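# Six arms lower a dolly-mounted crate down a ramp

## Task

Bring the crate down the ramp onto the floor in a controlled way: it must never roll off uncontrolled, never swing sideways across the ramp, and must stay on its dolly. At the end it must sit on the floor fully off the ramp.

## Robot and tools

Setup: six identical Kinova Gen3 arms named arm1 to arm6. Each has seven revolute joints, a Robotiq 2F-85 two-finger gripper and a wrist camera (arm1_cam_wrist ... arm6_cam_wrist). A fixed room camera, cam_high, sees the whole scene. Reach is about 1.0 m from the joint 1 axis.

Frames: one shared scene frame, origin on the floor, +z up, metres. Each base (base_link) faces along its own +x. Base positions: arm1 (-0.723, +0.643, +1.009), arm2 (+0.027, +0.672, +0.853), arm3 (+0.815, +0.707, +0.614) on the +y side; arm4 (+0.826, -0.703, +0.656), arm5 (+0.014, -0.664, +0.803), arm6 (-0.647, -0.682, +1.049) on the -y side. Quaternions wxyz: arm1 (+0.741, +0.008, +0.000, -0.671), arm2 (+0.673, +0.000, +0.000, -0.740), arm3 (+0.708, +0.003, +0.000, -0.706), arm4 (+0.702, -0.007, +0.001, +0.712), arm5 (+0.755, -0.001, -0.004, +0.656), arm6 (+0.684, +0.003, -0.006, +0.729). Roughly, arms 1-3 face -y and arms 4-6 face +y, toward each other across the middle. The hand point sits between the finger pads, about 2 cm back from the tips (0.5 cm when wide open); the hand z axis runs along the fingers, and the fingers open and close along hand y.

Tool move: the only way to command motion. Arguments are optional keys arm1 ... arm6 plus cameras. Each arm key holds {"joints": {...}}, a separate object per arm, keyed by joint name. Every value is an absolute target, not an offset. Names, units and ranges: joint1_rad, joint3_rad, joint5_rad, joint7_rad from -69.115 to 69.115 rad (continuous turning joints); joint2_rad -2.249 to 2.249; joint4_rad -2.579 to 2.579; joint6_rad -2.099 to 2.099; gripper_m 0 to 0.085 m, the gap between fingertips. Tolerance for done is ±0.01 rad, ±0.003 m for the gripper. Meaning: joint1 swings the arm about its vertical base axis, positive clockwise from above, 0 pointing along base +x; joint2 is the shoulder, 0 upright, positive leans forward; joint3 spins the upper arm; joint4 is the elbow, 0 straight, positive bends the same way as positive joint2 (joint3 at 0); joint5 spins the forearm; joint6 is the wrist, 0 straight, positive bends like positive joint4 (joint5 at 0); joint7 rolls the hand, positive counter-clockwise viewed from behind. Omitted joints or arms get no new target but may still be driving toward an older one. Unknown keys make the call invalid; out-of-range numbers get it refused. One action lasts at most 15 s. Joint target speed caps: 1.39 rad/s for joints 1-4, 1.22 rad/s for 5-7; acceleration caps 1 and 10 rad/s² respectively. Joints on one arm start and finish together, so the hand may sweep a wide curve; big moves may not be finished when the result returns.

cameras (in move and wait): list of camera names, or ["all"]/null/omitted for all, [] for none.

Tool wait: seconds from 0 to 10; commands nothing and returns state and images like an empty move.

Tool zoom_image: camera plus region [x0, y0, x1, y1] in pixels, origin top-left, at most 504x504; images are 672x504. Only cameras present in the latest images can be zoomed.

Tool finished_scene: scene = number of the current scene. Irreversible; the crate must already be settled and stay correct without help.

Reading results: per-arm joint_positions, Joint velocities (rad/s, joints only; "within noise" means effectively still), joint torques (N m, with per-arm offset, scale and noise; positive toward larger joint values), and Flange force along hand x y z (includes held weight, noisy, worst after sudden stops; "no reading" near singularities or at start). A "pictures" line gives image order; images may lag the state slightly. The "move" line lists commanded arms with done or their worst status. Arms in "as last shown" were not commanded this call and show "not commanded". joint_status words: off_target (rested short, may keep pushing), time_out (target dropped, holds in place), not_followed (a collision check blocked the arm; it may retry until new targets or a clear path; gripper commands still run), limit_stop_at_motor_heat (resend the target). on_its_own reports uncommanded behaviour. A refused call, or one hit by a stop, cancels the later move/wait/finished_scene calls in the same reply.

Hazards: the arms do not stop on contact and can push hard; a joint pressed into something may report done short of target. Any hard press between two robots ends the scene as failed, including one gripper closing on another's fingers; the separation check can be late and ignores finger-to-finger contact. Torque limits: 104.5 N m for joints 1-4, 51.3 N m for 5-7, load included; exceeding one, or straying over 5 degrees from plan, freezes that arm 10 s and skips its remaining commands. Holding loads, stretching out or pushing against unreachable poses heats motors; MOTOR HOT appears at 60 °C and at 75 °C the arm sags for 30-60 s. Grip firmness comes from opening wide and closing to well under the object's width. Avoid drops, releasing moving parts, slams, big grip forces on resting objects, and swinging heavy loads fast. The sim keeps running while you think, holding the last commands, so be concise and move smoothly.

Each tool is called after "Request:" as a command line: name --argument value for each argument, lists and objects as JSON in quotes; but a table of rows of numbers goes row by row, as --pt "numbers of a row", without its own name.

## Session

Request:
move

Scene clock: 0.00 s.
Joint torques (N m): no reading
Flange force (N): no reading
Joint velocities: within noise
arm1.joint_positions: joint1_rad=-0.076 joint2_rad=-0.335 joint3_rad=-0.113 joint4_rad=+1.592 joint5_rad=-0.019 joint6_rad=+2.063 joint7_rad=+1.280 gripper_m=+0.085
arm1.joint_status: not commanded
arm1.hand: x=-0.7116 y=+0.5343 z=+1.4813 quat_wxyz=(+0.084, -0.705, -0.703, -0.043) (m; scene frame)
arm2.joint_positions: joint1_rad=+0.255 joint2_rad=-0.447 joint3_rad=-0.053 joint4_rad=+1.601 joint5_rad=-0.010 joint6_rad=+2.064 joint7_rad=+1.837 gripper_m=+0.085
arm2.joint_status: not commanded
arm2.hand: x=-0.0142 y=+0.6002 z=+1.3339 quat_wxyz=(+0.025, -0.718, -0.695, -0.030) (m; scene frame)
arm3.joint_positions: joint1_rad=-0.329 joint2_rad=-0.381 joint3_rad=-0.117 joint4_rad=+1.533 joint5_rad=-0.067 joint6_rad=+1.975 joint7_rad=+1.057 gripper_m=+0.085
arm3.joint_status: not commanded
arm3.hand: x=+0.8733 y=+0.5851 z=+1.1061 quat_wxyz=(-0.009, -0.723, -0.691, -0.009) (m; scene frame)
arm4.joint_positions: joint1_rad=+0.367 joint2_rad=-0.471 joint3_rad=-0.100 joint4_rad=+1.611 joint5_rad=-0.001 joint6_rad=+1.939 joint7_rad=+1.115 gripper_m=+0.085
arm4.joint_status: not commanded
arm4.hand: x=+0.8667 y=-0.5925 z=+1.1353 quat_wxyz=(-0.038, +0.413, -0.910, -0.003) (m; scene frame)
arm5.joint_positions: joint1_rad=+0.246 joint2_rad=-0.414 joint3_rad=-0.112 joint4_rad=+1.492 joint5_rad=+0.013 joint6_rad=+2.038 joint7_rad=+1.936 gripper_m=+0.085
arm5.joint_status: not commanded
arm5.hand: x=+0.0602 y=-0.5609 z=+1.3113 quat_wxyz=(-0.027, +0.733, -0.679, +0.021) (m; scene frame)
arm6.joint_positions: joint1_rad=+0.290 joint2_rad=-0.350 joint3_rad=-0.085 joint4_rad=+1.594 joint5_rad=-0.015 joint6_rad=+1.963 joint7_rad=+1.365 gripper_m=+0.085
arm6.joint_status: not commanded
arm6.hand: x=-0.6148 y=-0.5590 z=+1.5208 quat_wxyz=(+0.012, +0.574, -0.818, +0.026) (m; scene frame)
pictures: arm1_cam_wrist, arm2_cam_wrist, arm3_cam_wrist, arm4_cam_wrist, arm5_cam_wrist, arm6_cam_wrist, cam_high

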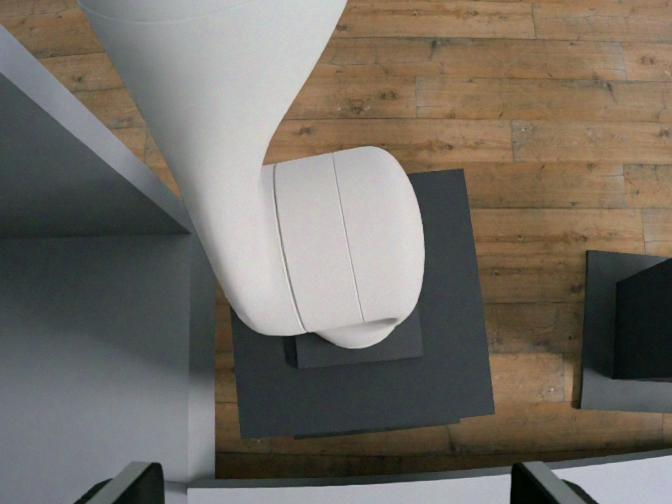

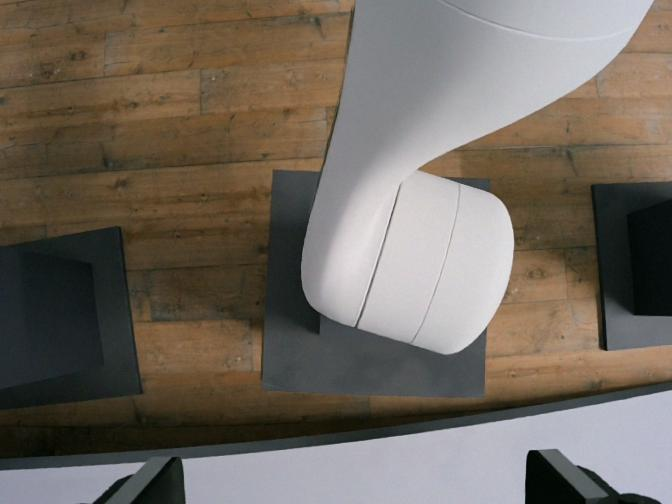

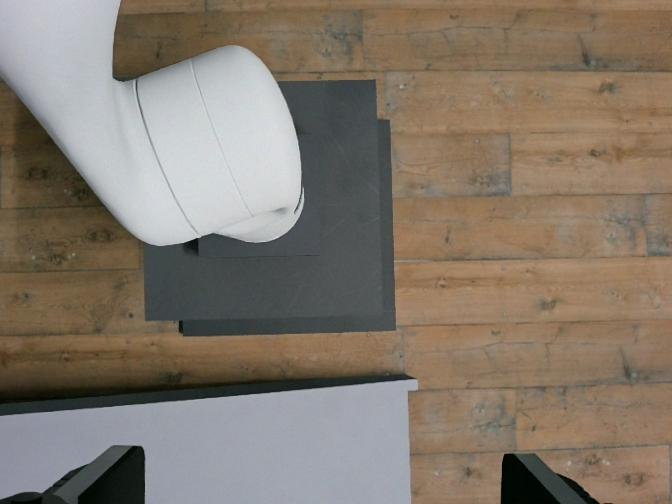

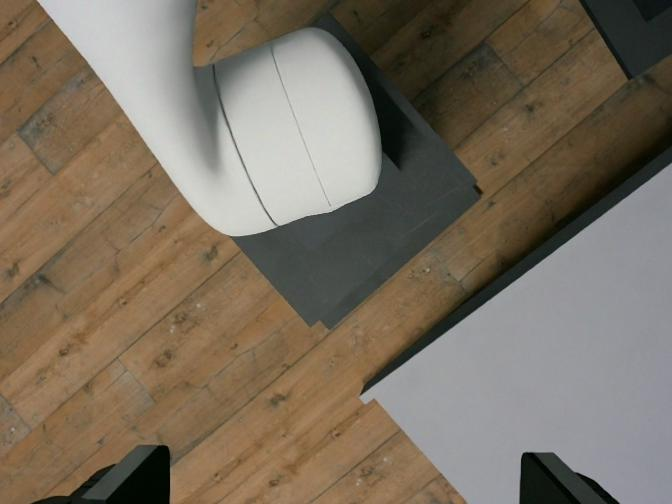

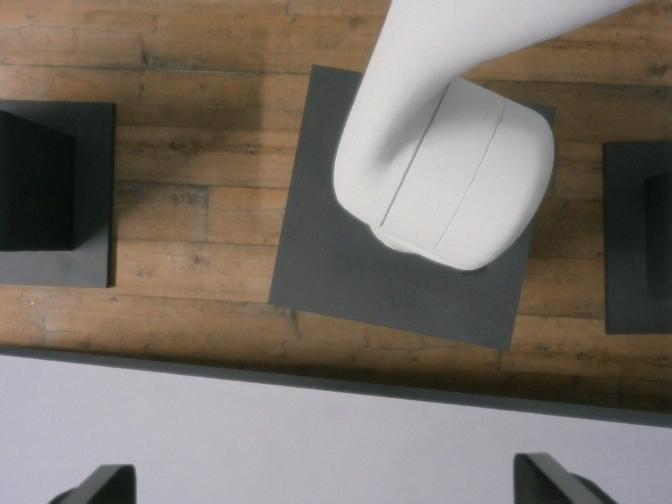

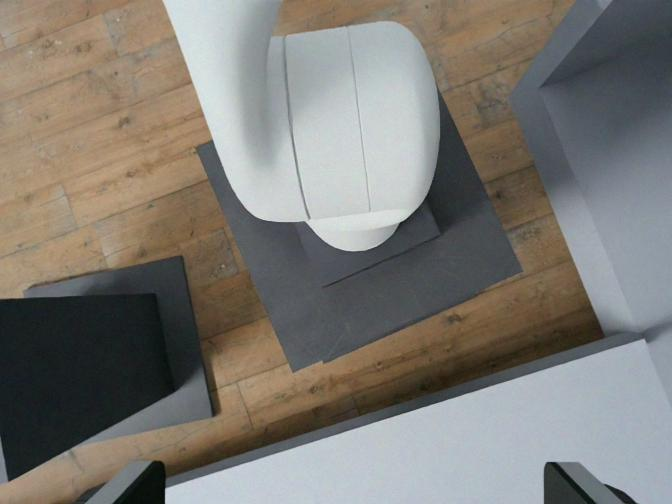

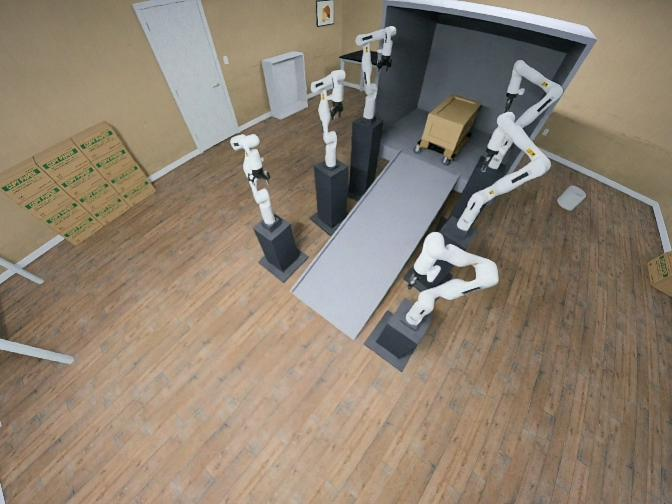

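Request:
zoom_image --camera "cam_high" --region '[340, 10, 600, 240]'

Scaled by 1.938 from the camera's 672x504 image, which has a finer 960x720 frame.

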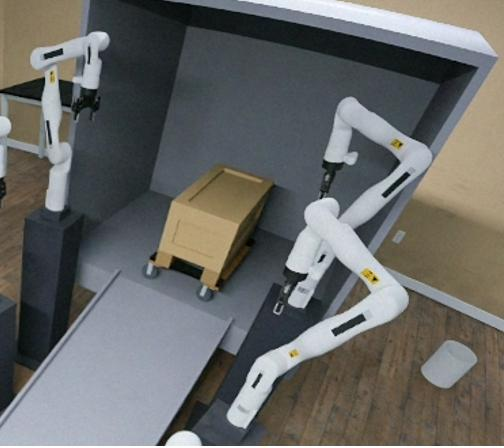

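Request:
move --arm6 '{"joints":{"joint1_rad":-0.4173,"joint2_rad":0.9805,"joint3_rad":0,"joint4_rad":0.387,"joint5_rad":0.0921,"joint6_rad":1.5961,"joint7_rad":1.1002}}' --cameras '["arm6_cam_wrist","cam_high"]'

Scene clock: 17.73 s.
Joint torques (N m): arm1=[-1.15 -2.22 -0.31 -10.8 -0.02 0.5 -0.03] | arm2=[0.74 -0.59 0.6 -7.68 0.24 0.14 0.59] | arm3=[-0.27 -1.04 -1.09 -8.29 0.13 -0.17 0.31] | arm4=[0.32 1.98 1.34 -9.28 -0.08 -0.2 -0.06] | arm5=[0.51 0.15 -1.31 -8.44 0.5 0.1 -0.09] | arm6=[1.36 -26.7 1.97 -8.64 0.07 -0.72 0.05]
Flange force (N): arm1=[-0.1 -1.3 9.5] | arm2=[-3.9 2.8 -3.2] | arm3=[-1.5 -2.4 -1.2] | arm4=[4.7 1.3 4.9] | arm5=[2.3 -4.6 2.6] | arm6=no reading
move: arm6 done
Joint velocities: within noise
arm1, arm2, arm3, arm4, arm5: as last shown
arm6.joint_positions: joint1_rad=-0.417 joint2_rad=+0.980 joint3_rad=+0.000 joint4_rad=+0.387 joint5_rad=+0.092 joint6_rad=+1.596 joint7_rad=+1.100 gripper_m=+0.085
arm6.joint_status: all done
arm6.hand: x=-0.9306 y=-0.0292 z=+1.3333 quat_wxyz=(-0.076, +0.703, -0.703, -0.074) (m; scene frame)
pictures: arm6_cam_wrist, cam_high

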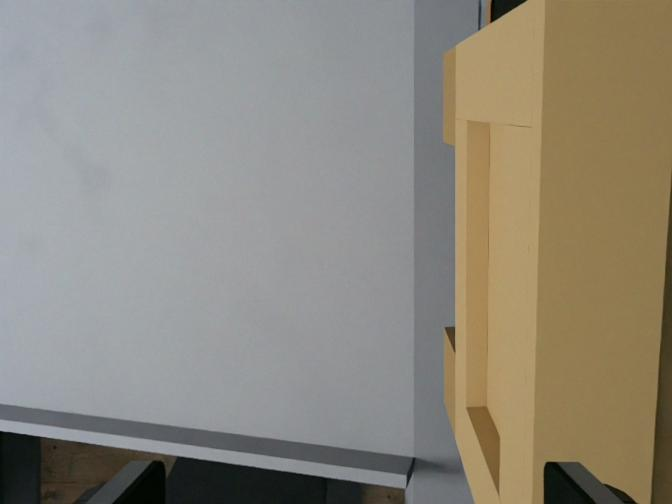

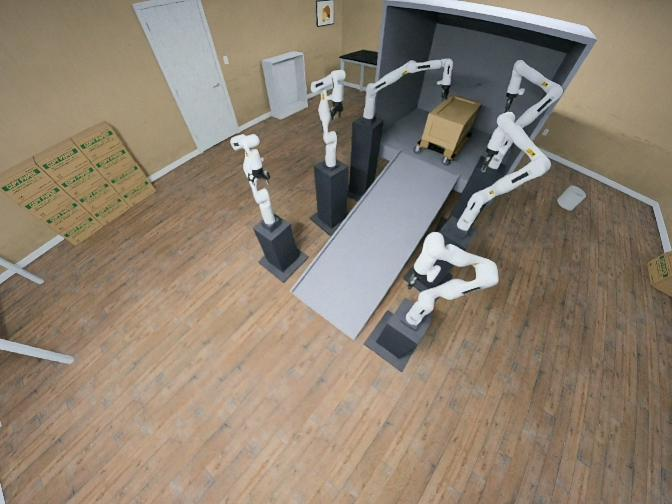

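Request:
move --arm6 '{"joints":{"joint1_rad":-0.6549,"joint2_rad":1.0223,"joint3_rad":0,"joint4_rad":0.6455,"joint5_rad":0.1353,"joint6_rad":1.3245,"joint7_rad":0.879}}' --cameras '["arm6_cam_wrist"]'

Request:
move --arm1 '{"joints":{"joint1_rad":0.6588,"joint2_rad":0.8446,"joint3_rad":0,"joint4_rad":0.8346,"joint5_rad":-0.1099,"joint6_rad":1.2938,"joint7_rad":2.2018}}' --cameras '["arm1_cam_wrist","arm6_cam_wrist","cam_high"]'

Scene clock: 27.37 s.
Joint torques (N m): arm1=[-1.09 -2.27 -0.28 -10.77 -0.02 0.47 -0.05] | arm2=[0.78 -0.53 0.54 -7.69 0.26 0.12 0.56] | arm3=[-0.3 -1.03 -1.11 -8.3 0.14 -0.16 0.29] | arm4=[0.39 1.99 1.36 -9.28 -0.08 -0.23 -0.09] | arm5=[0.54 0.15 -1.29 -8.49 0.48 0.11 -0.11] | arm6=[1.43 -27.23 2.13 -8.68 0.18 -0.6 0.05]
Flange force (N): arm1=[-0.1 -1.2 9.3] | arm2=[-3.6 2.5 -3.1] | arm3=[-1.5 -2.6 -1.1] | arm4=[4.8 1.2 4.8] | arm5=[2.3 -4.6 2.8] | arm6=[-6.4 6.4 -1.3]
move: arm6 done
Joint velocities: within noise
arm1, arm2, arm3, arm4, arm5: as last shown
arm6.joint_positions: joint1_rad=-0.655 joint2_rad=+1.022 joint3_rad=+0.000 joint4_rad=+0.645 joint5_rad=+0.135 joint6_rad=+1.324 joint7_rad=+0.879 gripper_m=+0.085
arm6.joint_status: all done
arm6.hand: x=-1.0717 y=-0.1001 z=+1.2231 quat_wxyz=(-0.078, +0.721, -0.685, -0.072) (m; scene frame)
pictures: arm6_cam_wrist

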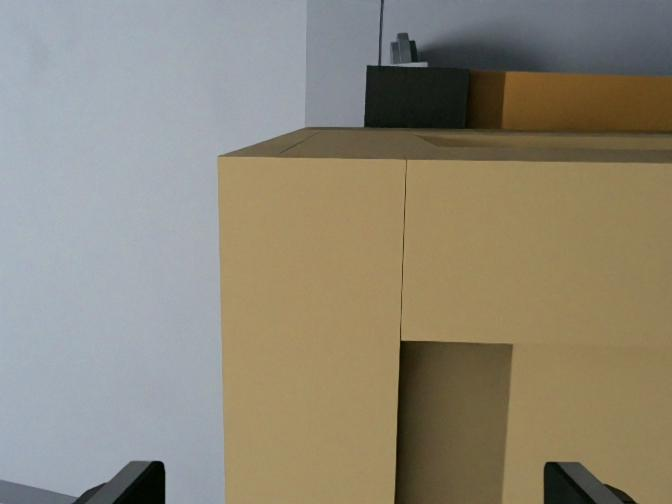

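Scene clock: 29.83 s.
Joint torques (N m): arm1=[-1.19 -24.79 -0.25 -12.13 -0.28 -0.44 -0.06] | arm2=[0.79 -0.58 0.55 -7.69 0.26 0.1 0.63] | arm3=[-0.3 -1.03 -1.08 -8.31 0.14 -0.16 0.32] | arm4=[0.35 2.01 1.31 -9.28 -0.07 -0.22 -0.07] | arm5=[0.57 0.05 -1.27 -8.58 0.5 0.13 -0.21] | arm6=[1.45 -27.25 2.11 -8.73 0.19 -0.63 0.04]
Flange force (N): arm1=[16.1 9.2 3.3] | arm2=[-3.8 2.7 -3.2] | arm3=[-1.4 -2.4 -1.1] | arm4=[4.8 1.2 4.9] | arm5=[2.3 -4.9 3.1] | arm6=[-6.1 6.3 -1.2]
move: arm1 done
Joint velocities: within noise
arm1.joint_positions: joint1_rad=+0.659 joint2_rad=+0.845 joint3_rad=+0.000 joint4_rad=+0.835 joint5_rad=-0.110 joint6_rad=+1.294 joint7_rad=+2.202 gripper_m=+0.085
arm1.joint_status: all done
arm1.hand: x=-1.0796 y=+0.0605 z=+1.2239 quat_wxyz=(-0.069, -0.686, -0.721, +0.064) (m; scene frame)
arm2, arm3, arm4, arm5, arm6: as last shown
pictures: arm1_cam_wrist, arm6_cam_wrist, cam_high

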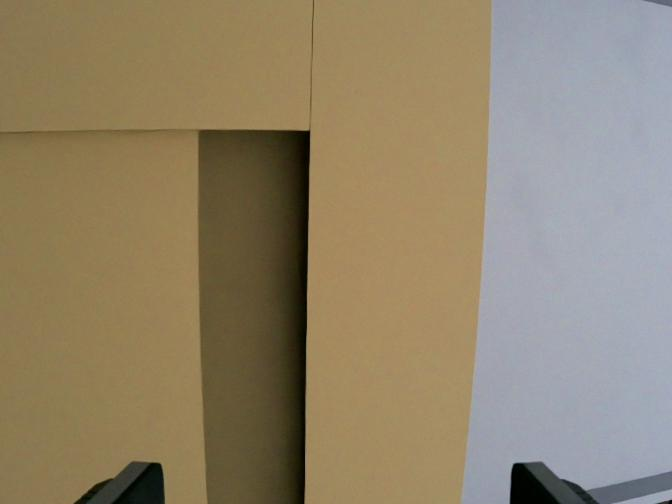

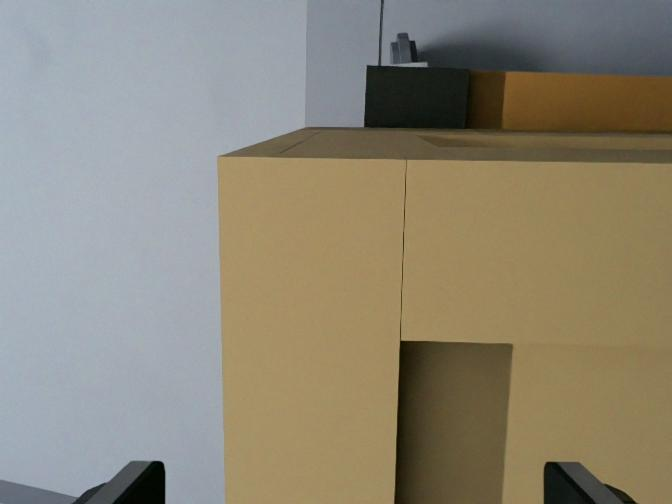

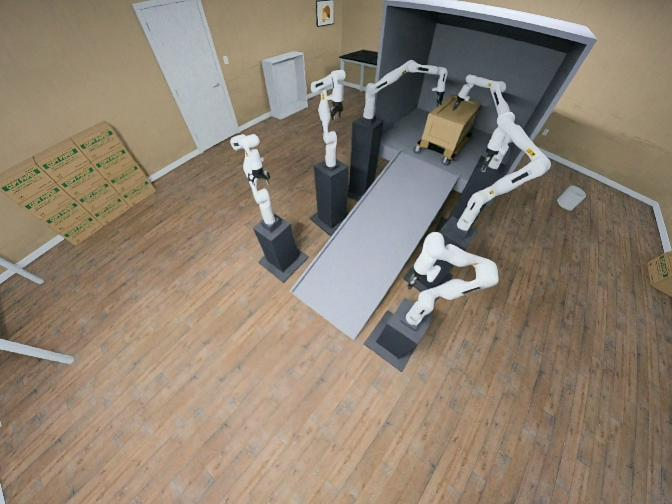

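Request:
move --arm6 '{"joints":{"joint1_rad":-0.6407,"joint2_rad":1.0399,"joint3_rad":0,"joint4_rad":0.8351,"joint5_rad":0.1436,"joint6_rad":1.1173,"joint7_rad":0.8631}}' --arm1 '{"joints":{"joint1_rad":0.6312,"joint2_rad":0.8595,"joint3_rad":0,"joint4_rad":1.0334,"joint5_rad":-0.1146,"joint6_rad":1.0785,"joint7_rad":2.1985}}' --cameras '["arm1_cam_wrist","arm6_cam_wrist"]'

Scene clock: 37.07 s.
Joint torques (N m): arm1=[-1.17 -24.58 -0.25 -11.72 -0.29 -0.47 -0.09] | arm2=[0.77 -0.54 0.6 -7.69 0.33 0.13 0.62] | arm3=[-0.31 -1.05 -1.1 -8.27 0.14 -0.16 0.3] | arm4=[0.35 1.97 1.37 -9.26 -0.09 -0.2 -0.08] | arm5=[0.48 0.08 -1.24 -8.53 0.49 0.09 -0.09] | arm6=[1.43 -27.08 2.16 -8.34 0.15 -0.62 0.05]
Flange force (N): arm1=[13.7 7.1 1.1] | arm2=[-3.8 3.0 -3.1] | arm3=[-1.6 -2.5 -1.2] | arm4=[4.7 1.3 4.8] | arm5=[2.2 -4.4 2.8] | arm6=[-4.9 5.4 -0.4]
move: arm1 done; arm6 done
Joint velocities: within noise
arm1.joint_positions: joint1_rad=+0.631 joint2_rad=+0.859 joint3_rad=+0.000 joint4_rad=+1.033 joint5_rad=-0.115 joint6_rad=+1.079 joint7_rad=+2.198 gripper_m=+0.085
arm1.joint_status: all done
arm1.hand: x=-1.0592 y=+0.0606 z=+1.1539 quat_wxyz=(-0.069, -0.686, -0.721, +0.064) (m; scene frame)
arm2, arm3, arm4, arm5: as last shown
arm6.joint_positions: joint1_rad=-0.641 joint2_rad=+1.040 joint3_rad=+0.000 joint4_rad=+0.835 joint5_rad=+0.144 joint6_rad=+1.117 joint7_rad=+0.863 gripper_m=+0.085
arm6.joint_status: all done
arm6.hand: x=-1.0581 y=-0.1002 z=+1.1531 quat_wxyz=(-0.078, +0.721, -0.685, -0.072) (m; scene frame)
pictures: arm1_cam_wrist, arm6_cam_wrist

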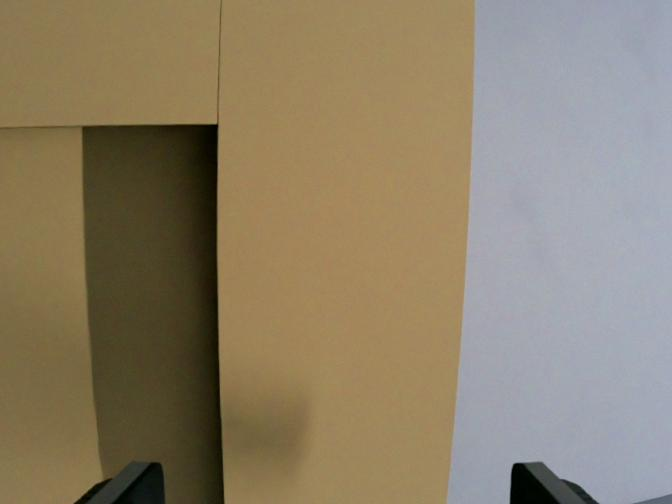

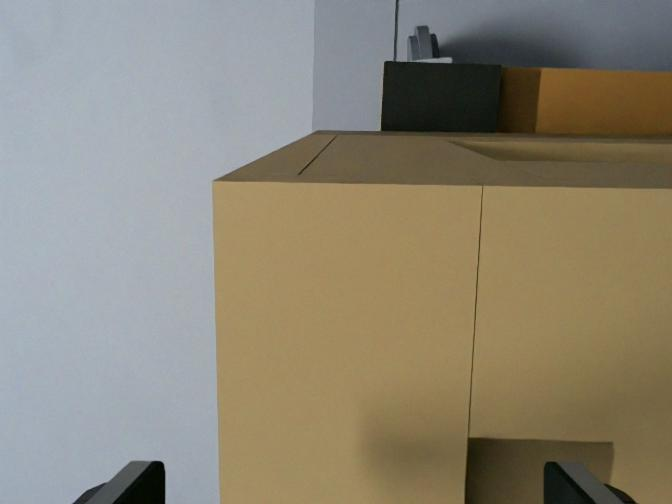

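Request:
move --arm6 '{"joints":{"joint1_rad":-0.6391,"joint2_rad":1.0720,"joint4_rad":0.8782,"joint5_rad":0.1492,"joint6_rad":1.0427,"joint7_rad":0.8523}}' --arm1 '{"joints":{"joint1_rad":0.6312,"joint2_rad":0.9039,"joint4_rad":1.0912,"joint5_rad":-0.1220,"joint6_rad":0.9770,"joint7_rad":2.2126}}' --cameras '["arm1_cam_wrist","arm6_cam_wrist"]'

Scene clock: 40.60 s.
Joint torques (N m): arm1=[-0.22 -17.09 0.35 -7.07 -0.02 0.37 -0.21] | arm2=[0.77 -0.51 0.64 -7.6 0.28 0.12 0.58] | arm3=[-0.3 -1.05 -1.08 -8.3 0.12 -0.15 0.32] | arm4=[0.39 1.96 1.38 -9.27 -0.08 -0.22 -0.06] | arm5=[0.6 0.18 -1.37 -8.47 0.44 0.11 -0.13] | arm6=[-3.08 60.47 -2.39 35.85 -1.46 8.09 1.35]
Flange force (N): arm1=[9.0 7.1 -10.7] | arm2=[-3.8 3.0 -3.4] | arm3=[-1.5 -2.4 -1.1] | arm4=[4.7 1.4 4.8] | arm5=[2.6 -5.0 2.8] | arm6=[-33.5 0.2 -115.7]
move: arm1 done; arm6 done
TORQUE WARNING: arm6's joint2_rad reached its warning level (56.7 N m). A warning alone does not stop the arm.
Joint velocities: within noise
arm1.joint_positions: joint1_rad=+0.631 joint2_rad=+0.904 joint3_rad=+0.000 joint4_rad=+1.091 joint5_rad=-0.122 joint6_rad=+0.977 joint7_rad=+2.213 gripper_m=+0.085
arm1.joint_status: all done
arm1.hand: x=-1.0587 y=+0.0609 z=+1.1096 quat_wxyz=(-0.069, -0.686, -0.721, +0.064) (m; scene frame)
arm2, arm3, arm4, arm5: as last shown
arm6.joint_positions: joint1_rad=-0.639 joint2_rad=+1.069 joint3_rad=+0.000 joint4_rad=+0.878 joint5_rad=+0.149 joint6_rad=+1.043 joint7_rad=+0.852 gripper_m=+0.085
arm6.joint_status: all done
arm6.hand: x=-1.0567 y=-0.0995 z=+1.1213 quat_wxyz=(-0.078, +0.721, -0.685, -0.073) (m; scene frame)
pictures: arm1_cam_wrist, arm6_cam_wrist

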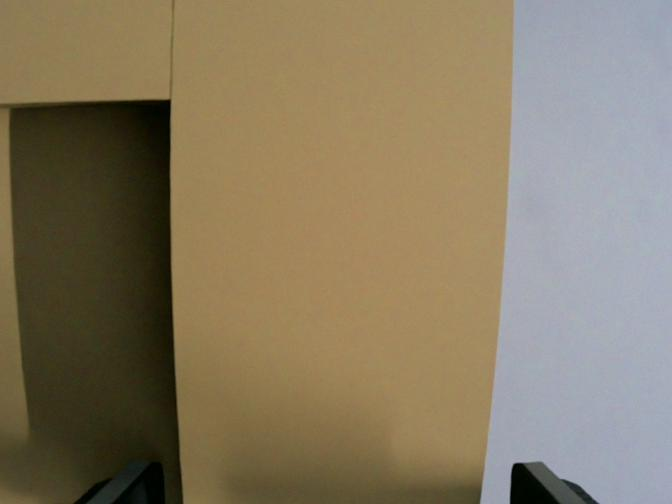

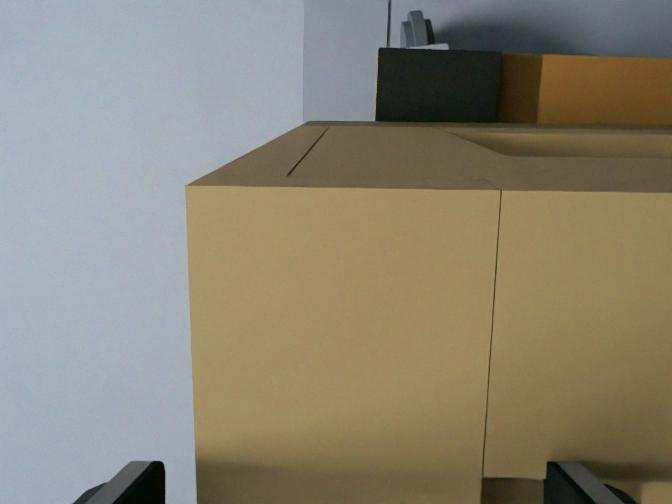

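Request:
move --arm6 '{"joints":{"joint1_rad":-0.6407,"joint2_rad":1.0399,"joint3_rad":0,"joint4_rad":0.8351,"joint5_rad":0.1436,"joint6_rad":1.1173,"joint7_rad":0.8631}}' --cameras '[]'

Request:
move --arm6 '{"joints":{"joint1_rad":-0.6201,"joint2_rad":1.0873,"joint3_rad":0,"joint4_rad":0.7312,"joint5_rad":0.1367,"joint6_rad":1.1706,"joint7_rad":0.8933}}' --cameras '["arm6_cam_wrist"]'

Scene clock: 44.40 s.
Joint torques (N m): arm1=[-1.4 -13.26 -0.69 -4.87 -0.48 0.94 -0.23] | arm2=[0.67 -0.57 0.66 -7.71 0.26 0.11 0.61] | arm3=[-0.3 -1.05 -1.06 -8.28 0.09 -0.14 0.29] | arm4=[0.33 1.98 1.33 -9.27 -0.08 -0.21 -0.09] | arm5=[0.45 0.07 -1.25 -8.43 0.43 0.1 -0.17] | arm6=[1.43 -27.03 2.16 -8.3 0.15 -0.61 0.06]
Flange force (N): arm1=[8.3 5.2 -16.1] | arm2=[-3.9 3.1 -3.1] | arm3=[-1.6 -2.4 -1.1] | arm4=[4.7 1.2 4.8] | arm5=[2.2 -4.8 2.4] | arm6=[-5.0 5.5 -0.4]
move: arm6 done
TORQUE WARNING: arm6's joint2_rad reached its warning level (56.7 N m). A warning alone does not stop the arm.
Joint velocities: within noise
arm1, arm2, arm3, arm4, arm5: as last shown
arm1.hand: x=-1.0588 y=+0.0610 z=+1.1096 quat_wxyz=(-0.069, -0.686, -0.721, +0.064) (m; scene frame)
arm6.joint_positions: joint1_rad=-0.641 joint2_rad=+1.040 joint3_rad=+0.000 joint4_rad=+0.835 joint5_rad=+0.144 joint6_rad=+1.117 joint7_rad=+0.863 gripper_m=+0.085
arm6.joint_status: all done
arm6.hand: x=-1.0581 y=-0.1002 z=+1.1531 quat_wxyz=(-0.078, +0.721, -0.685, -0.072) (m; scene frame)
pictures: none
No camera images: "cameras" was empty.

Scene clock: 45.33 s.
Joint torques (N m): arm1=[-1.36 -13.25 -0.65 -4.82 -0.49 0.92 -0.22] | arm2=[0.69 -0.59 0.65 -7.69 0.31 0.08 0.63] | arm3=[-0.29 -1.06 -1.08 -8.26 0.12 -0.17 0.31] | arm4=[0.36 1.99 1.35 -9.25 -0.08 -0.21 -0.06] | arm5=[0.56 0.1 -1.24 -8.46 0.45 0.12 -0.16] | arm6=[1.42 -27.71 2.16 -8.46 0.15 -0.62 0.05]
Flange force (N): arm1=[8.0 5.1 -16.2] | arm2=[-3.9 3.2 -3.3] | arm3=[-1.6 -2.4 -1.3] | arm4=[4.7 1.3 4.8] | arm5=[2.2 -4.7 2.6] | arm6=[-6.0 5.9 -0.3]
move: arm6 done
Joint velocities: within noise
arm1, arm2, arm3, arm4, arm5: as last shown
arm1.hand: x=-1.0587 y=+0.0610 z=+1.1096 quat_wxyz=(-0.069, -0.686, -0.721, +0.064) (m; scene frame)
arm6.joint_positions: joint1_rad=-0.620 joint2_rad=+1.087 joint3_rad=+0.000 joint4_rad=+0.731 joint5_rad=+0.137 joint6_rad=+1.171 joint7_rad=+0.893 gripper_m=+0.085
arm6.joint_status: all done
arm6.hand: x=-1.0564 y=-0.0806 z=+1.1530 quat_wxyz=(-0.078, +0.721, -0.685, -0.072) (m; scene frame)
pictures: arm6_cam_wrist

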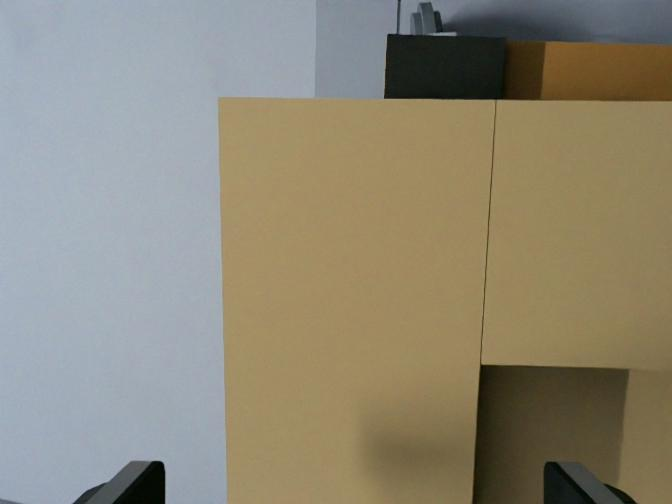

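Request:
move --arm6 '{"joints":{"joint2_rad":1.1212,"joint4_rad":0.7680,"joint5_rad":0.1414,"joint6_rad":1.1016,"joint7_rad":0.8825}}' --arm1 '{"joints":{"joint2_rad":0.8938,"joint4_rad":1.0778,"joint5_rad":-0.1203,"joint6_rad":1.0005,"joint7_rad":2.2094}}' --cameras '["arm1_cam_wrist","arm6_cam_wrist"]'

Scene clock: 47.07 s.
Joint torques (N m): arm1=[-1.2 -24.75 -0.21 -11.4 -0.26 -0.48 -0.06] | arm2=[0.72 -0.51 0.59 -7.75 0.28 0.09 0.59] | arm3=[-0.31 -1.02 -1.1 -8.32 0.1 -0.16 0.3] | arm4=[0.35 1.92 1.36 -9.29 -0.07 -0.23 -0.07] | arm5=[0.55 0.09 -1.23 -8.45 0.43 0.13 -0.12] | arm6=[1.39 -27.85 2.17 -8.24 0.16 -0.61 0.06]
Flange force (N): arm1=[13.0 6.7 0.2] | arm2=[-3.6 2.9 -2.9] | arm3=[-1.5 -2.6 -1.0] | arm4=[4.7 1.4 4.8] | arm5=[2.1 -4.6 2.6] | arm6=[-5.9 5.8 0.1]
move: arm1 done; arm6 done
Joint velocities: within noise
arm1.joint_positions: joint1_rad=+0.631 joint2_rad=+0.894 joint3_rad=+0.000 joint4_rad=+1.078 joint5_rad=-0.120 joint6_rad=+1.000 joint7_rad=+2.209 gripper_m=+0.085
arm1.joint_status: all done
arm1.hand: x=-1.0589 y=+0.0606 z=+1.1196 quat_wxyz=(-0.069, -0.686, -0.721, +0.064) (m; scene frame)
arm2.joint_positions: joint1_rad=+0.255 joint2_rad=-0.447 joint3_rad=-0.053 joint4_rad=+1.601 joint5_rad=-0.010 joint6_rad=+2.064 joint7_rad=+1.837 gripper_m=+0.085
arm2.joint_status: not commanded
arm2.hand: x=-0.0142 y=+0.6002 z=+1.3339 quat_wxyz=(+0.025, -0.718, -0.695, -0.030) (m; scene frame)
arm3.joint_positions: joint1_rad=-0.329 joint2_rad=-0.381 joint3_rad=-0.117 joint4_rad=+1.533 joint5_rad=-0.067 joint6_rad=+1.975 joint7_rad=+1.057 gripper_m=+0.085
arm3.joint_status: not commanded
arm3.hand: x=+0.8733 y=+0.5851 z=+1.1061 quat_wxyz=(-0.009, -0.723, -0.691, -0.009) (m; scene frame)
arm4.joint_positions: joint1_rad=+0.367 joint2_rad=-0.471 joint3_rad=-0.100 joint4_rad=+1.611 joint5_rad=-0.001 joint6_rad=+1.939 joint7_rad=+1.115 gripper_m=+0.085
arm4.joint_status: not commanded
arm4.hand: x=+0.8667 y=-0.5925 z=+1.1353 quat_wxyz=(-0.038, +0.413, -0.910, -0.003) (m; scene frame)
arm5.joint_positions: joint1_rad=+0.246 joint2_rad=-0.414 joint3_rad=-0.112 joint4_rad=+1.492 joint5_rad=+0.013 joint6_rad=+2.038 joint7_rad=+1.936 gripper_m=+0.085
arm5.joint_status: not commanded
arm5.hand: x=+0.0602 y=-0.5609 z=+1.3113 quat_wxyz=(-0.027, +0.733, -0.679, +0.021) (m; scene frame)
arm6.joint_positions: joint1_rad=-0.620 joint2_rad=+1.121 joint3_rad=+0.000 joint4_rad=+0.768 joint5_rad=+0.141 joint6_rad=+1.102 joint7_rad=+0.883 gripper_m=+0.085
arm6.joint_status: all done
arm6.hand: x=-1.0562 y=-0.0802 z=+1.1189 quat_wxyz=(-0.078, +0.721, -0.685, -0.071) (m; scene frame)
pictures: arm1_cam_wrist, arm6_cam_wrist

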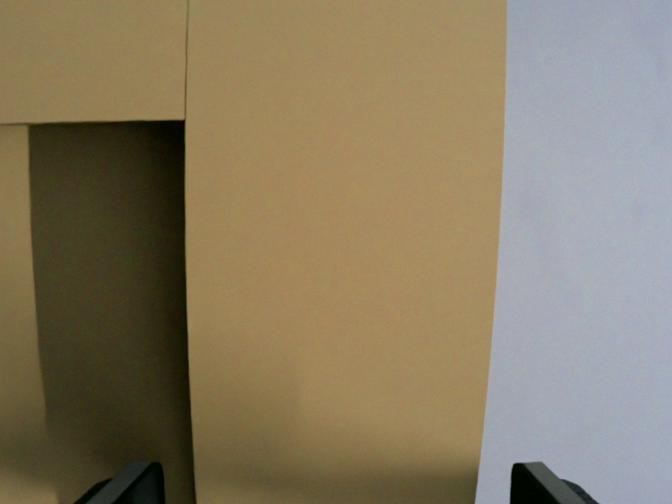

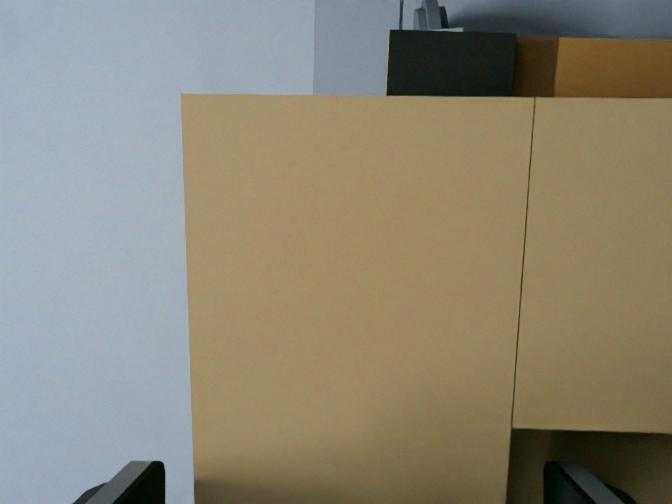

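Request:
move --arm6 '{"joints":{"joint2_rad":1.1140,"joint4_rad":0.7593,"joint5_rad":0.1405,"joint6_rad":1.1169,"joint7_rad":0.8848}}' --cameras '[]'

Request:
move --arm6 '{"joints":{"gripper_m":0.072}}' --arm1 '{"joints":{"gripper_m":0.072}}' --cameras '["arm1_cam_wrist","arm6_cam_wrist"]'

Scene clock: 48.87 s.
Joint torques (N m): arm1=[-1.2 -24.78 -0.28 -11.44 -0.24 -0.46 -0.06] | arm2=[0.73 -0.57 0.58 -7.68 0.25 0.12 0.6] | arm3=[-0.3 -1.04 -1.09 -8.28 0.09 -0.14 0.31] | arm4=[0.36 1.99 1.38 -9.28 -0.08 -0.21 -0.07] | arm5=[0.46 0.11 -1.37 -8.45 0.44 0.19 -0.2] | arm6=[1.44 -27.83 2.16 -8.34 0.13 -0.61 0.04]
Flange force (N): arm1=[13.2 6.8 0.3] | arm2=[-3.8 2.8 -3.2] | arm3=[-1.5 -2.5 -1.1] | arm4=[4.8 1.3 4.8] | arm5=[2.4 -5.2 2.8] | arm6=[-5.6 5.7 0.0]
move: arm6 done
Joint velocities: within noise
arm1, arm2, arm3, arm4, arm5: as last shown
arm6.joint_positions: joint1_rad=-0.620 joint2_rad=+1.114 joint3_rad=+0.000 joint4_rad=+0.759 joint5_rad=+0.140 joint6_rad=+1.117 joint7_rad=+0.885 gripper_m=+0.085
arm6.joint_status: all done
arm6.hand: x=-1.0564 y=-0.0800 z=+1.1264 quat_wxyz=(-0.078, +0.721, -0.685, -0.071) (m; scene frame)
pictures: none
No camera images: "cameras" was empty.

Scene clock: 49.60 s.
Joint torques (N m): arm1=[-1.22 -24.81 -0.27 -11.42 -0.29 -0.47 -0.06] | arm2=[0.76 -0.5 0.58 -7.72 0.27 0.1 0.63] | arm3=[-0.34 -1.05 -1.09 -8.28 0.13 -0.15 0.29] | arm4=[0.39 1.98 1.35 -9.28 -0.07 -0.21 -0.06] | arm5=[0.47 0.2 -1.23 -8.57 0.49 0.11 -0.13] | arm6=[1.43 -27.83 2.16 -8.34 0.14 -0.6 0.04]
Flange force (N): arm1=[13.0 6.7 0.4] | arm2=[-3.7 2.9 -3.0] | arm3=[-1.6 -2.5 -1.2] | arm4=[4.7 1.3 4.9] | arm5=[2.4 -4.3 3.1] | arm6=[-5.6 5.7 0.0]
move: arm1 done; arm6 done
Joint velocities: within noise
arm1.joint_positions: joint1_rad=+0.631 joint2_rad=+0.894 joint3_rad=+0.000 joint4_rad=+1.078 joint5_rad=-0.120 joint6_rad=+1.000 joint7_rad=+2.209 gripper_m=+0.072
arm1.joint_status: all done
arm1.hand: x=-1.0589 y=+0.0606 z=+1.1196 quat_wxyz=(-0.069, -0.686, -0.721, +0.064) (m; scene frame)
arm2, arm3, arm4, arm5: as last shown
arm6.joint_positions: joint1_rad=-0.620 joint2_rad=+1.114 joint3_rad=+0.000 joint4_rad=+0.759 joint5_rad=+0.140 joint6_rad=+1.117 joint7_rad=+0.885 gripper_m=+0.072
arm6.joint_status: all done
arm6.hand: x=-1.0564 y=-0.0800 z=+1.1264 quat_wxyz=(-0.078, +0.721, -0.685, -0.071) (m; scene frame)
pictures: arm1_cam_wrist, arm6_cam_wrist

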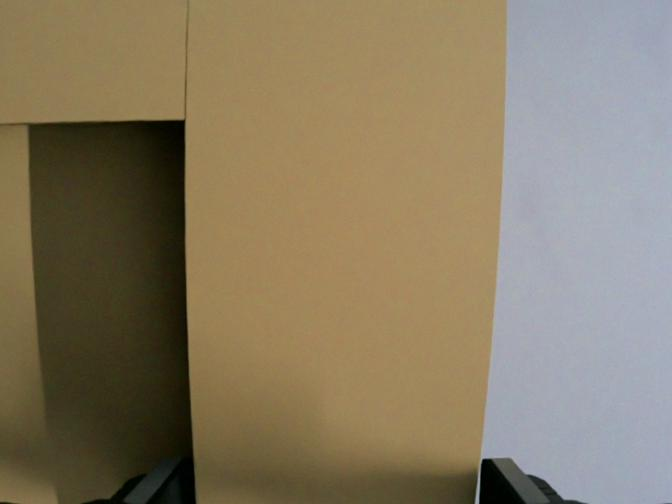

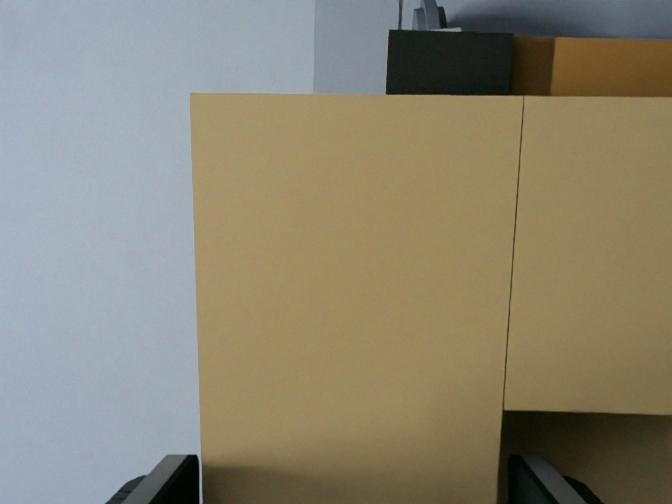

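Request:
move --cameras '["arm1_cam_wrist","arm6_cam_wrist","cam_high"]'

Scene clock: 56.50 s.
Joint torques (N m): arm1=[-1.18 -24.76 -0.24 -11.41 -0.24 -0.47 -0.07] | arm2=[0.79 -0.5 0.55 -7.73 0.25 0.09 0.6] | arm3=[-0.3 -1.03 -1.13 -8.3 0.07 -0.15 0.3] | arm4=[0.35 1.97 1.36 -9.26 -0.08 -0.2 -0.08] | arm5=[0.55 0.18 -1.33 -8.5 0.46 0.06 -0.13] | arm6=[1.41 -27.82 2.17 -8.34 0.16 -0.64 0.05]
Flange force (N): arm1=[13.0 6.7 0.3] | arm2=[-3.6 2.7 -3.0] | arm3=[-1.6 -2.7 -1.1] | arm4=[4.7 1.3 4.8] | arm5=[2.6 -4.8 2.7] | arm6=[-5.7 5.7 0.0]
Joint velocities: within noise
arm1.joint_positions: joint1_rad=+0.631 joint2_rad=+0.894 joint3_rad=+0.000 joint4_rad=+1.078 joint5_rad=-0.120 joint6_rad=+1.000 joint7_rad=+2.209 gripper_m=+0.072
arm1.joint_status: all done
arm1.hand: x=-1.0589 y=+0.0606 z=+1.1196 quat_wxyz=(-0.069, -0.686, -0.721, +0.064) (m; scene frame)
arm2.joint_positions: joint1_rad=+0.255 joint2_rad=-0.447 joint3_rad=-0.053 joint4_rad=+1.601 joint5_rad=-0.010 joint6_rad=+2.064 joint7_rad=+1.837 gripper_m=+0.085
arm2.joint_status: not commanded
arm2.hand: x=-0.0142 y=+0.6002 z=+1.3339 quat_wxyz=(+0.025, -0.718, -0.695, -0.030) (m; scene frame)
arm3.joint_positions: joint1_rad=-0.329 joint2_rad=-0.381 joint3_rad=-0.117 joint4_rad=+1.533 joint5_rad=-0.067 joint6_rad=+1.975 joint7_rad=+1.057 gripper_m=+0.085
arm3.joint_status: not commanded
arm3.hand: x=+0.8733 y=+0.5851 z=+1.1061 quat_wxyz=(-0.009, -0.723, -0.691, -0.009) (m; scene frame)
arm4.joint_positions: joint1_rad=+0.367 joint2_rad=-0.471 joint3_rad=-0.100 joint4_rad=+1.611 joint5_rad=-0.001 joint6_rad=+1.939 joint7_rad=+1.115 gripper_m=+0.085
arm4.joint_status: not commanded
arm4.hand: x=+0.8667 y=-0.5925 z=+1.1353 quat_wxyz=(-0.038, +0.413, -0.910, -0.003) (m; scene frame)
arm5.joint_positions: joint1_rad=+0.246 joint2_rad=-0.414 joint3_rad=-0.112 joint4_rad=+1.492 joint5_rad=+0.013 joint6_rad=+2.038 joint7_rad=+1.936 gripper_m=+0.085
arm5.joint_status: not commanded
arm5.hand: x=+0.0602 y=-0.5609 z=+1.3113 quat_wxyz=(-0.027, +0.733, -0.679, +0.021) (m; scene frame)
arm6.joint_positions: joint1_rad=-0.620 joint2_rad=+1.114 joint3_rad=+0.000 joint4_rad=+0.759 joint5_rad=+0.140 joint6_rad=+1.117 joint7_rad=+0.885 gripper_m=+0.072
arm6.joint_status: all done
arm6.hand: x=-1.0564 y=-0.0800 z=+1.1264 quat_wxyz=(-0.078, +0.721, -0.685, -0.071) (m; scene frame)
pictures: arm1_cam_wrist, arm6_cam_wrist, cam_high

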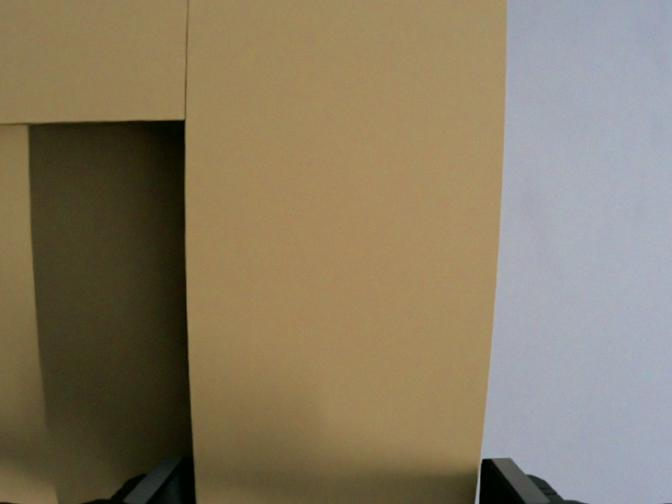

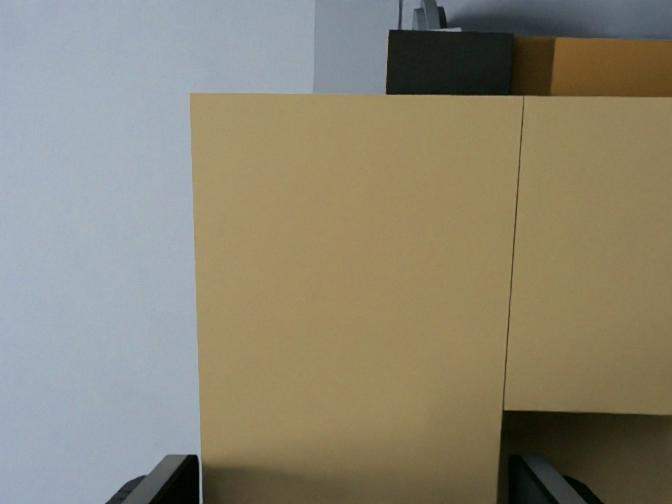

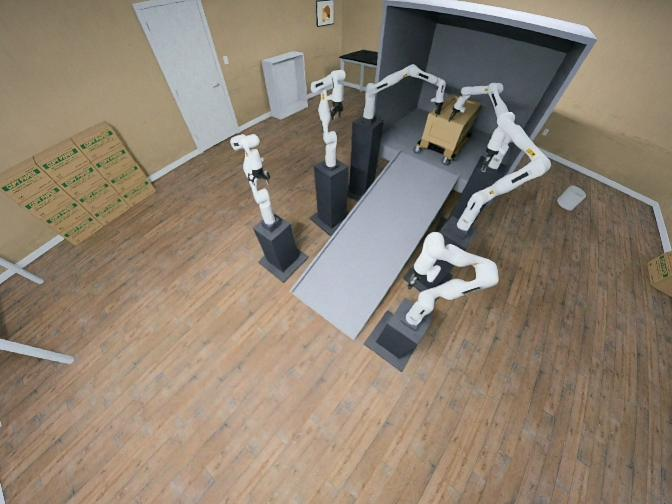

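Request:
move --arm1 '{"joints":{"joint1_rad":0.5902,"joint2_rad":0.8565,"joint3_rad":0,"joint4_rad":1.1566,"joint5_rad":-0.1153,"joint6_rad":0.9550,"joint7_rad":2.1654}}' --arm6 '{"joints":{"joint1_rad":-0.5877,"joint2_rad":1.0643,"joint3_rad":0,"joint4_rad":0.8726,"joint5_rad":0.1398,"joint6_rad":1.0492,"joint7_rad":0.9041}}' --cameras '["arm1_cam_wrist","arm6_cam_wrist","cam_high"]'

Request:
move --arm1 '{"joints":{"joint1_rad":0.5468,"joint2_rad":0.8233,"joint3_rad":0,"joint4_rad":1.2268,"joint5_rad":-0.1089,"joint6_rad":0.9137,"joint7_rad":2.1175}}' --arm6 '{"joints":{"joint1_rad":-0.5535,"joint2_rad":1.0204,"joint3_rad":0,"joint4_rad":0.9724,"joint5_rad":0.1381,"joint6_rad":0.9893,"joint7_rad":0.9270}}' --cameras '["arm1_cam_wrist","arm6_cam_wrist","cam_high"]'

Scene clock: 67.70 s.
Joint torques (N m): arm1=[-1.19 -24.22 -0.25 -11.29 -0.23 -0.52 -0.06] | arm2=[0.7 -0.53 0.64 -7.82 0.27 0.13 0.57] | arm3=[-0.26 -1.05 -1.07 -8.27 0.11 -0.15 0.29] | arm4=[0.34 2.02 1.38 -9.26 -0.09 -0.2 -0.06] | arm5=[0.55 0.09 -1.22 -8.59 0.46 0.14 -0.16] | arm6=[1.43 -27.17 2.19 -8.18 0.14 -0.63 0.03]
Flange force (N): arm1=[12.4 5.6 0.3] | arm2=[-3.7 3.0 -2.6] | arm3=[-1.6 -2.4 -1.2] | arm4=[4.8 1.4 4.8] | arm5=[2.2 -4.5 3.2] | arm6=[-5.0 5.0 0.0]
move: arm1 done; arm6 done
Joint velocities: within noise
arm1.joint_positions: joint1_rad=+0.590 joint2_rad=+0.856 joint3_rad=+0.000 joint4_rad=+1.157 joint5_rad=-0.115 joint6_rad=+0.955 joint7_rad=+2.165 gripper_m=+0.072
arm1.joint_status: all done
arm1.hand: x=-1.0301 y=+0.0609 z=+1.1202 quat_wxyz=(-0.069, -0.688, -0.719, +0.064) (m; scene frame)
arm2, arm3, arm4, arm5: as last shown
arm6.joint_positions: joint1_rad=-0.588 joint2_rad=+1.064 joint3_rad=+0.000 joint4_rad=+0.873 joint5_rad=+0.140 joint6_rad=+1.049 joint7_rad=+0.904 gripper_m=+0.072
arm6.joint_status: all done
arm6.hand: x=-1.0289 y=-0.0799 z=+1.1262 quat_wxyz=(-0.078, +0.719, -0.687, -0.072) (m; scene frame)
pictures: arm1_cam_wrist, arm6_cam_wrist, cam_high

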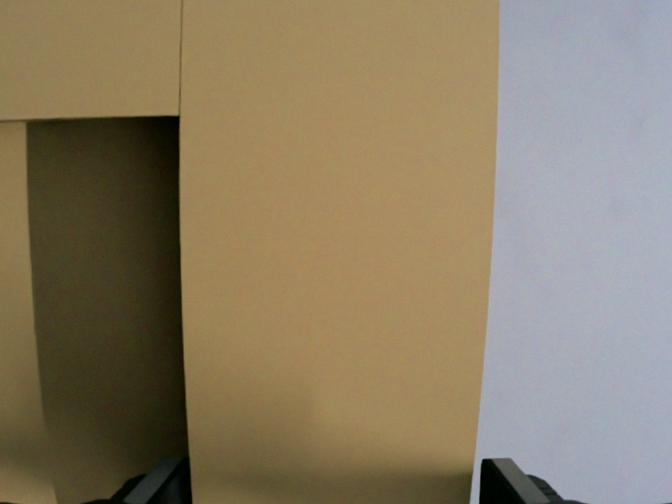

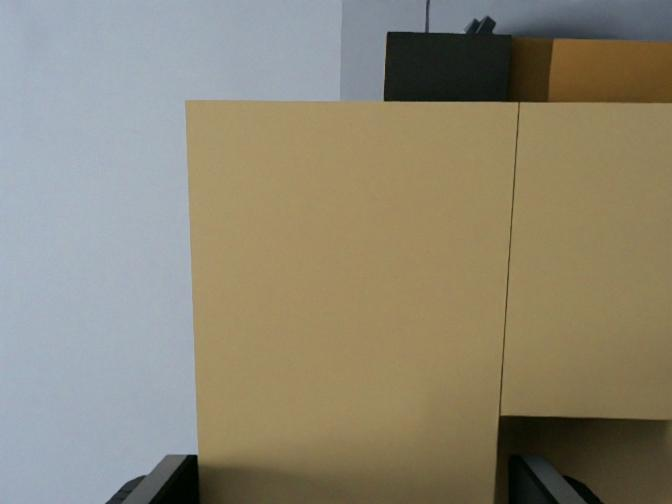

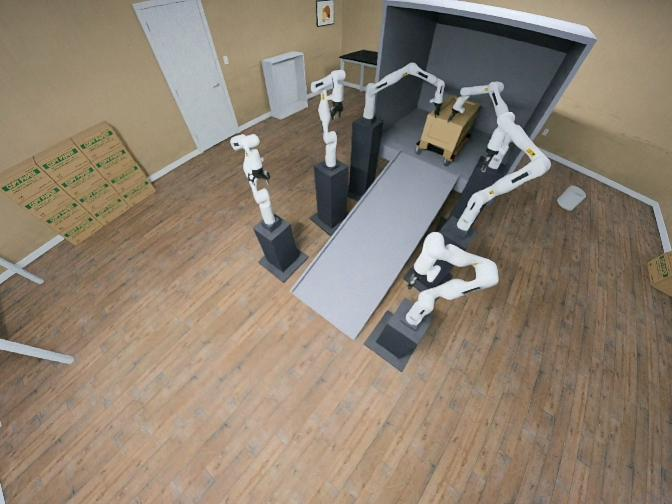

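Scene clock: 68.63 s.
Joint torques (N m): arm1=[-15.27 -27.45 -12.25 -7.62 -5.23 3.81 0.03] | arm2=[0.77 -0.54 0.66 -7.72 0.26 0.14 0.6] | arm3=[-0.3 -1.03 -1.07 -8.29 0.12 -0.15 0.29] | arm4=[0.38 2 1.38 -9.26 -0.07 -0.21 -0.09] | arm5=[0.59 0.07 -1.3 -8.5 0.44 0.06 -0.14] | arm6=[2.75 -26.43 3.17 -7.61 0.61 -0.31 0.04]
Flange force (N): arm1=[10.6 -21.9 10.4] | arm2=[-3.9 3.0 -2.9] | arm3=[-1.5 -2.4 -1.1] | arm4=[4.8 1.3 4.8] | arm5=[2.3 -4.8 2.6] | arm6=[-4.4 6.7 0.1]
move: arm1 done; arm6 done
Joint velocities: within noise
arm1.joint_positions: joint1_rad=+0.547 joint2_rad=+0.823 joint3_rad=+0.000 joint4_rad=+1.227 joint5_rad=-0.109 joint6_rad=+0.914 joint7_rad=+2.117 gripper_m=+0.072
arm1.joint_status: all done
arm1.hand: x=-1.0013 y=+0.0613 z=+1.1204 quat_wxyz=(-0.069, -0.690, -0.718, +0.064) (m; scene frame)
arm2, arm3, arm4, arm5: as last shown
arm6.joint_positions: joint1_rad=-0.553 joint2_rad=+1.020 joint3_rad=+0.000 joint4_rad=+0.972 joint5_rad=+0.138 joint6_rad=+0.989 joint7_rad=+0.927 gripper_m=+0.072
arm6.joint_status: all done
arm6.hand: x=-1.0009 y=-0.0802 z=+1.1260 quat_wxyz=(-0.078, +0.717, -0.689, -0.072) (m; scene frame)
pictures: arm1_cam_wrist, arm6_cam_wrist, cam_high

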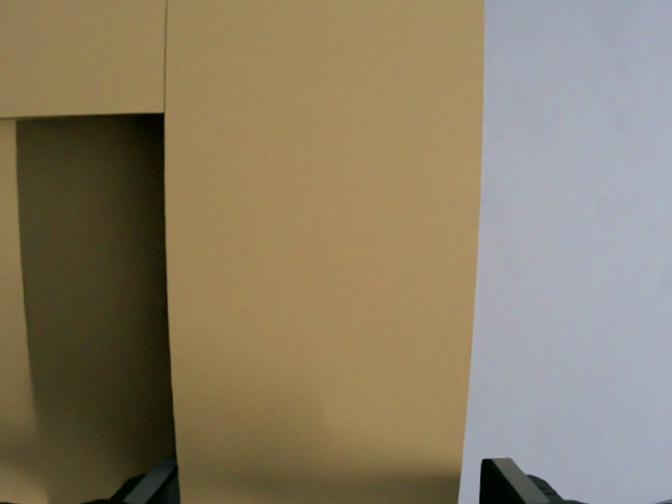

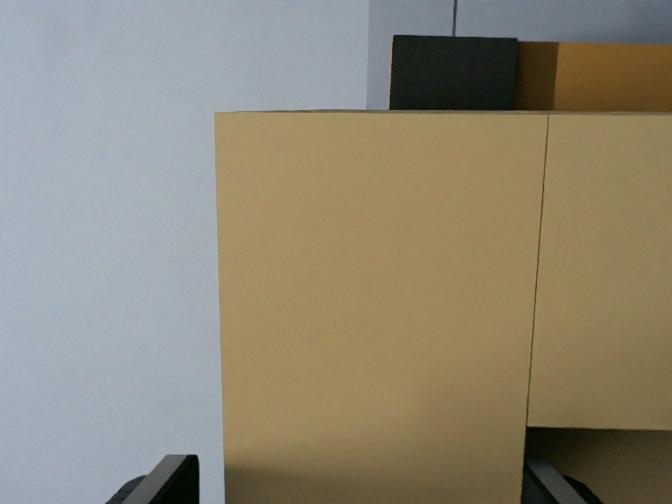

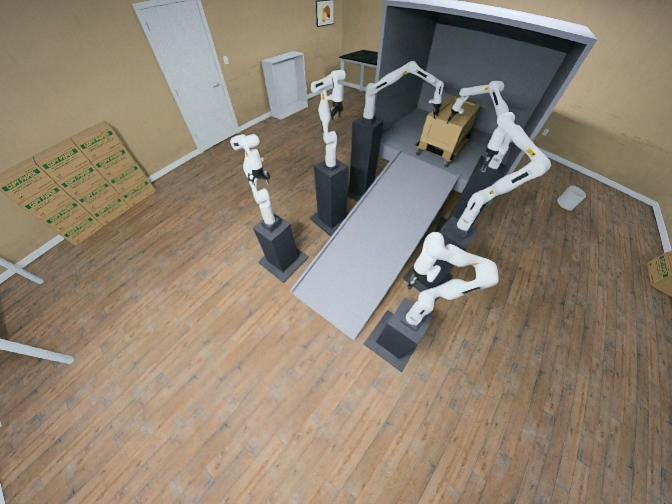

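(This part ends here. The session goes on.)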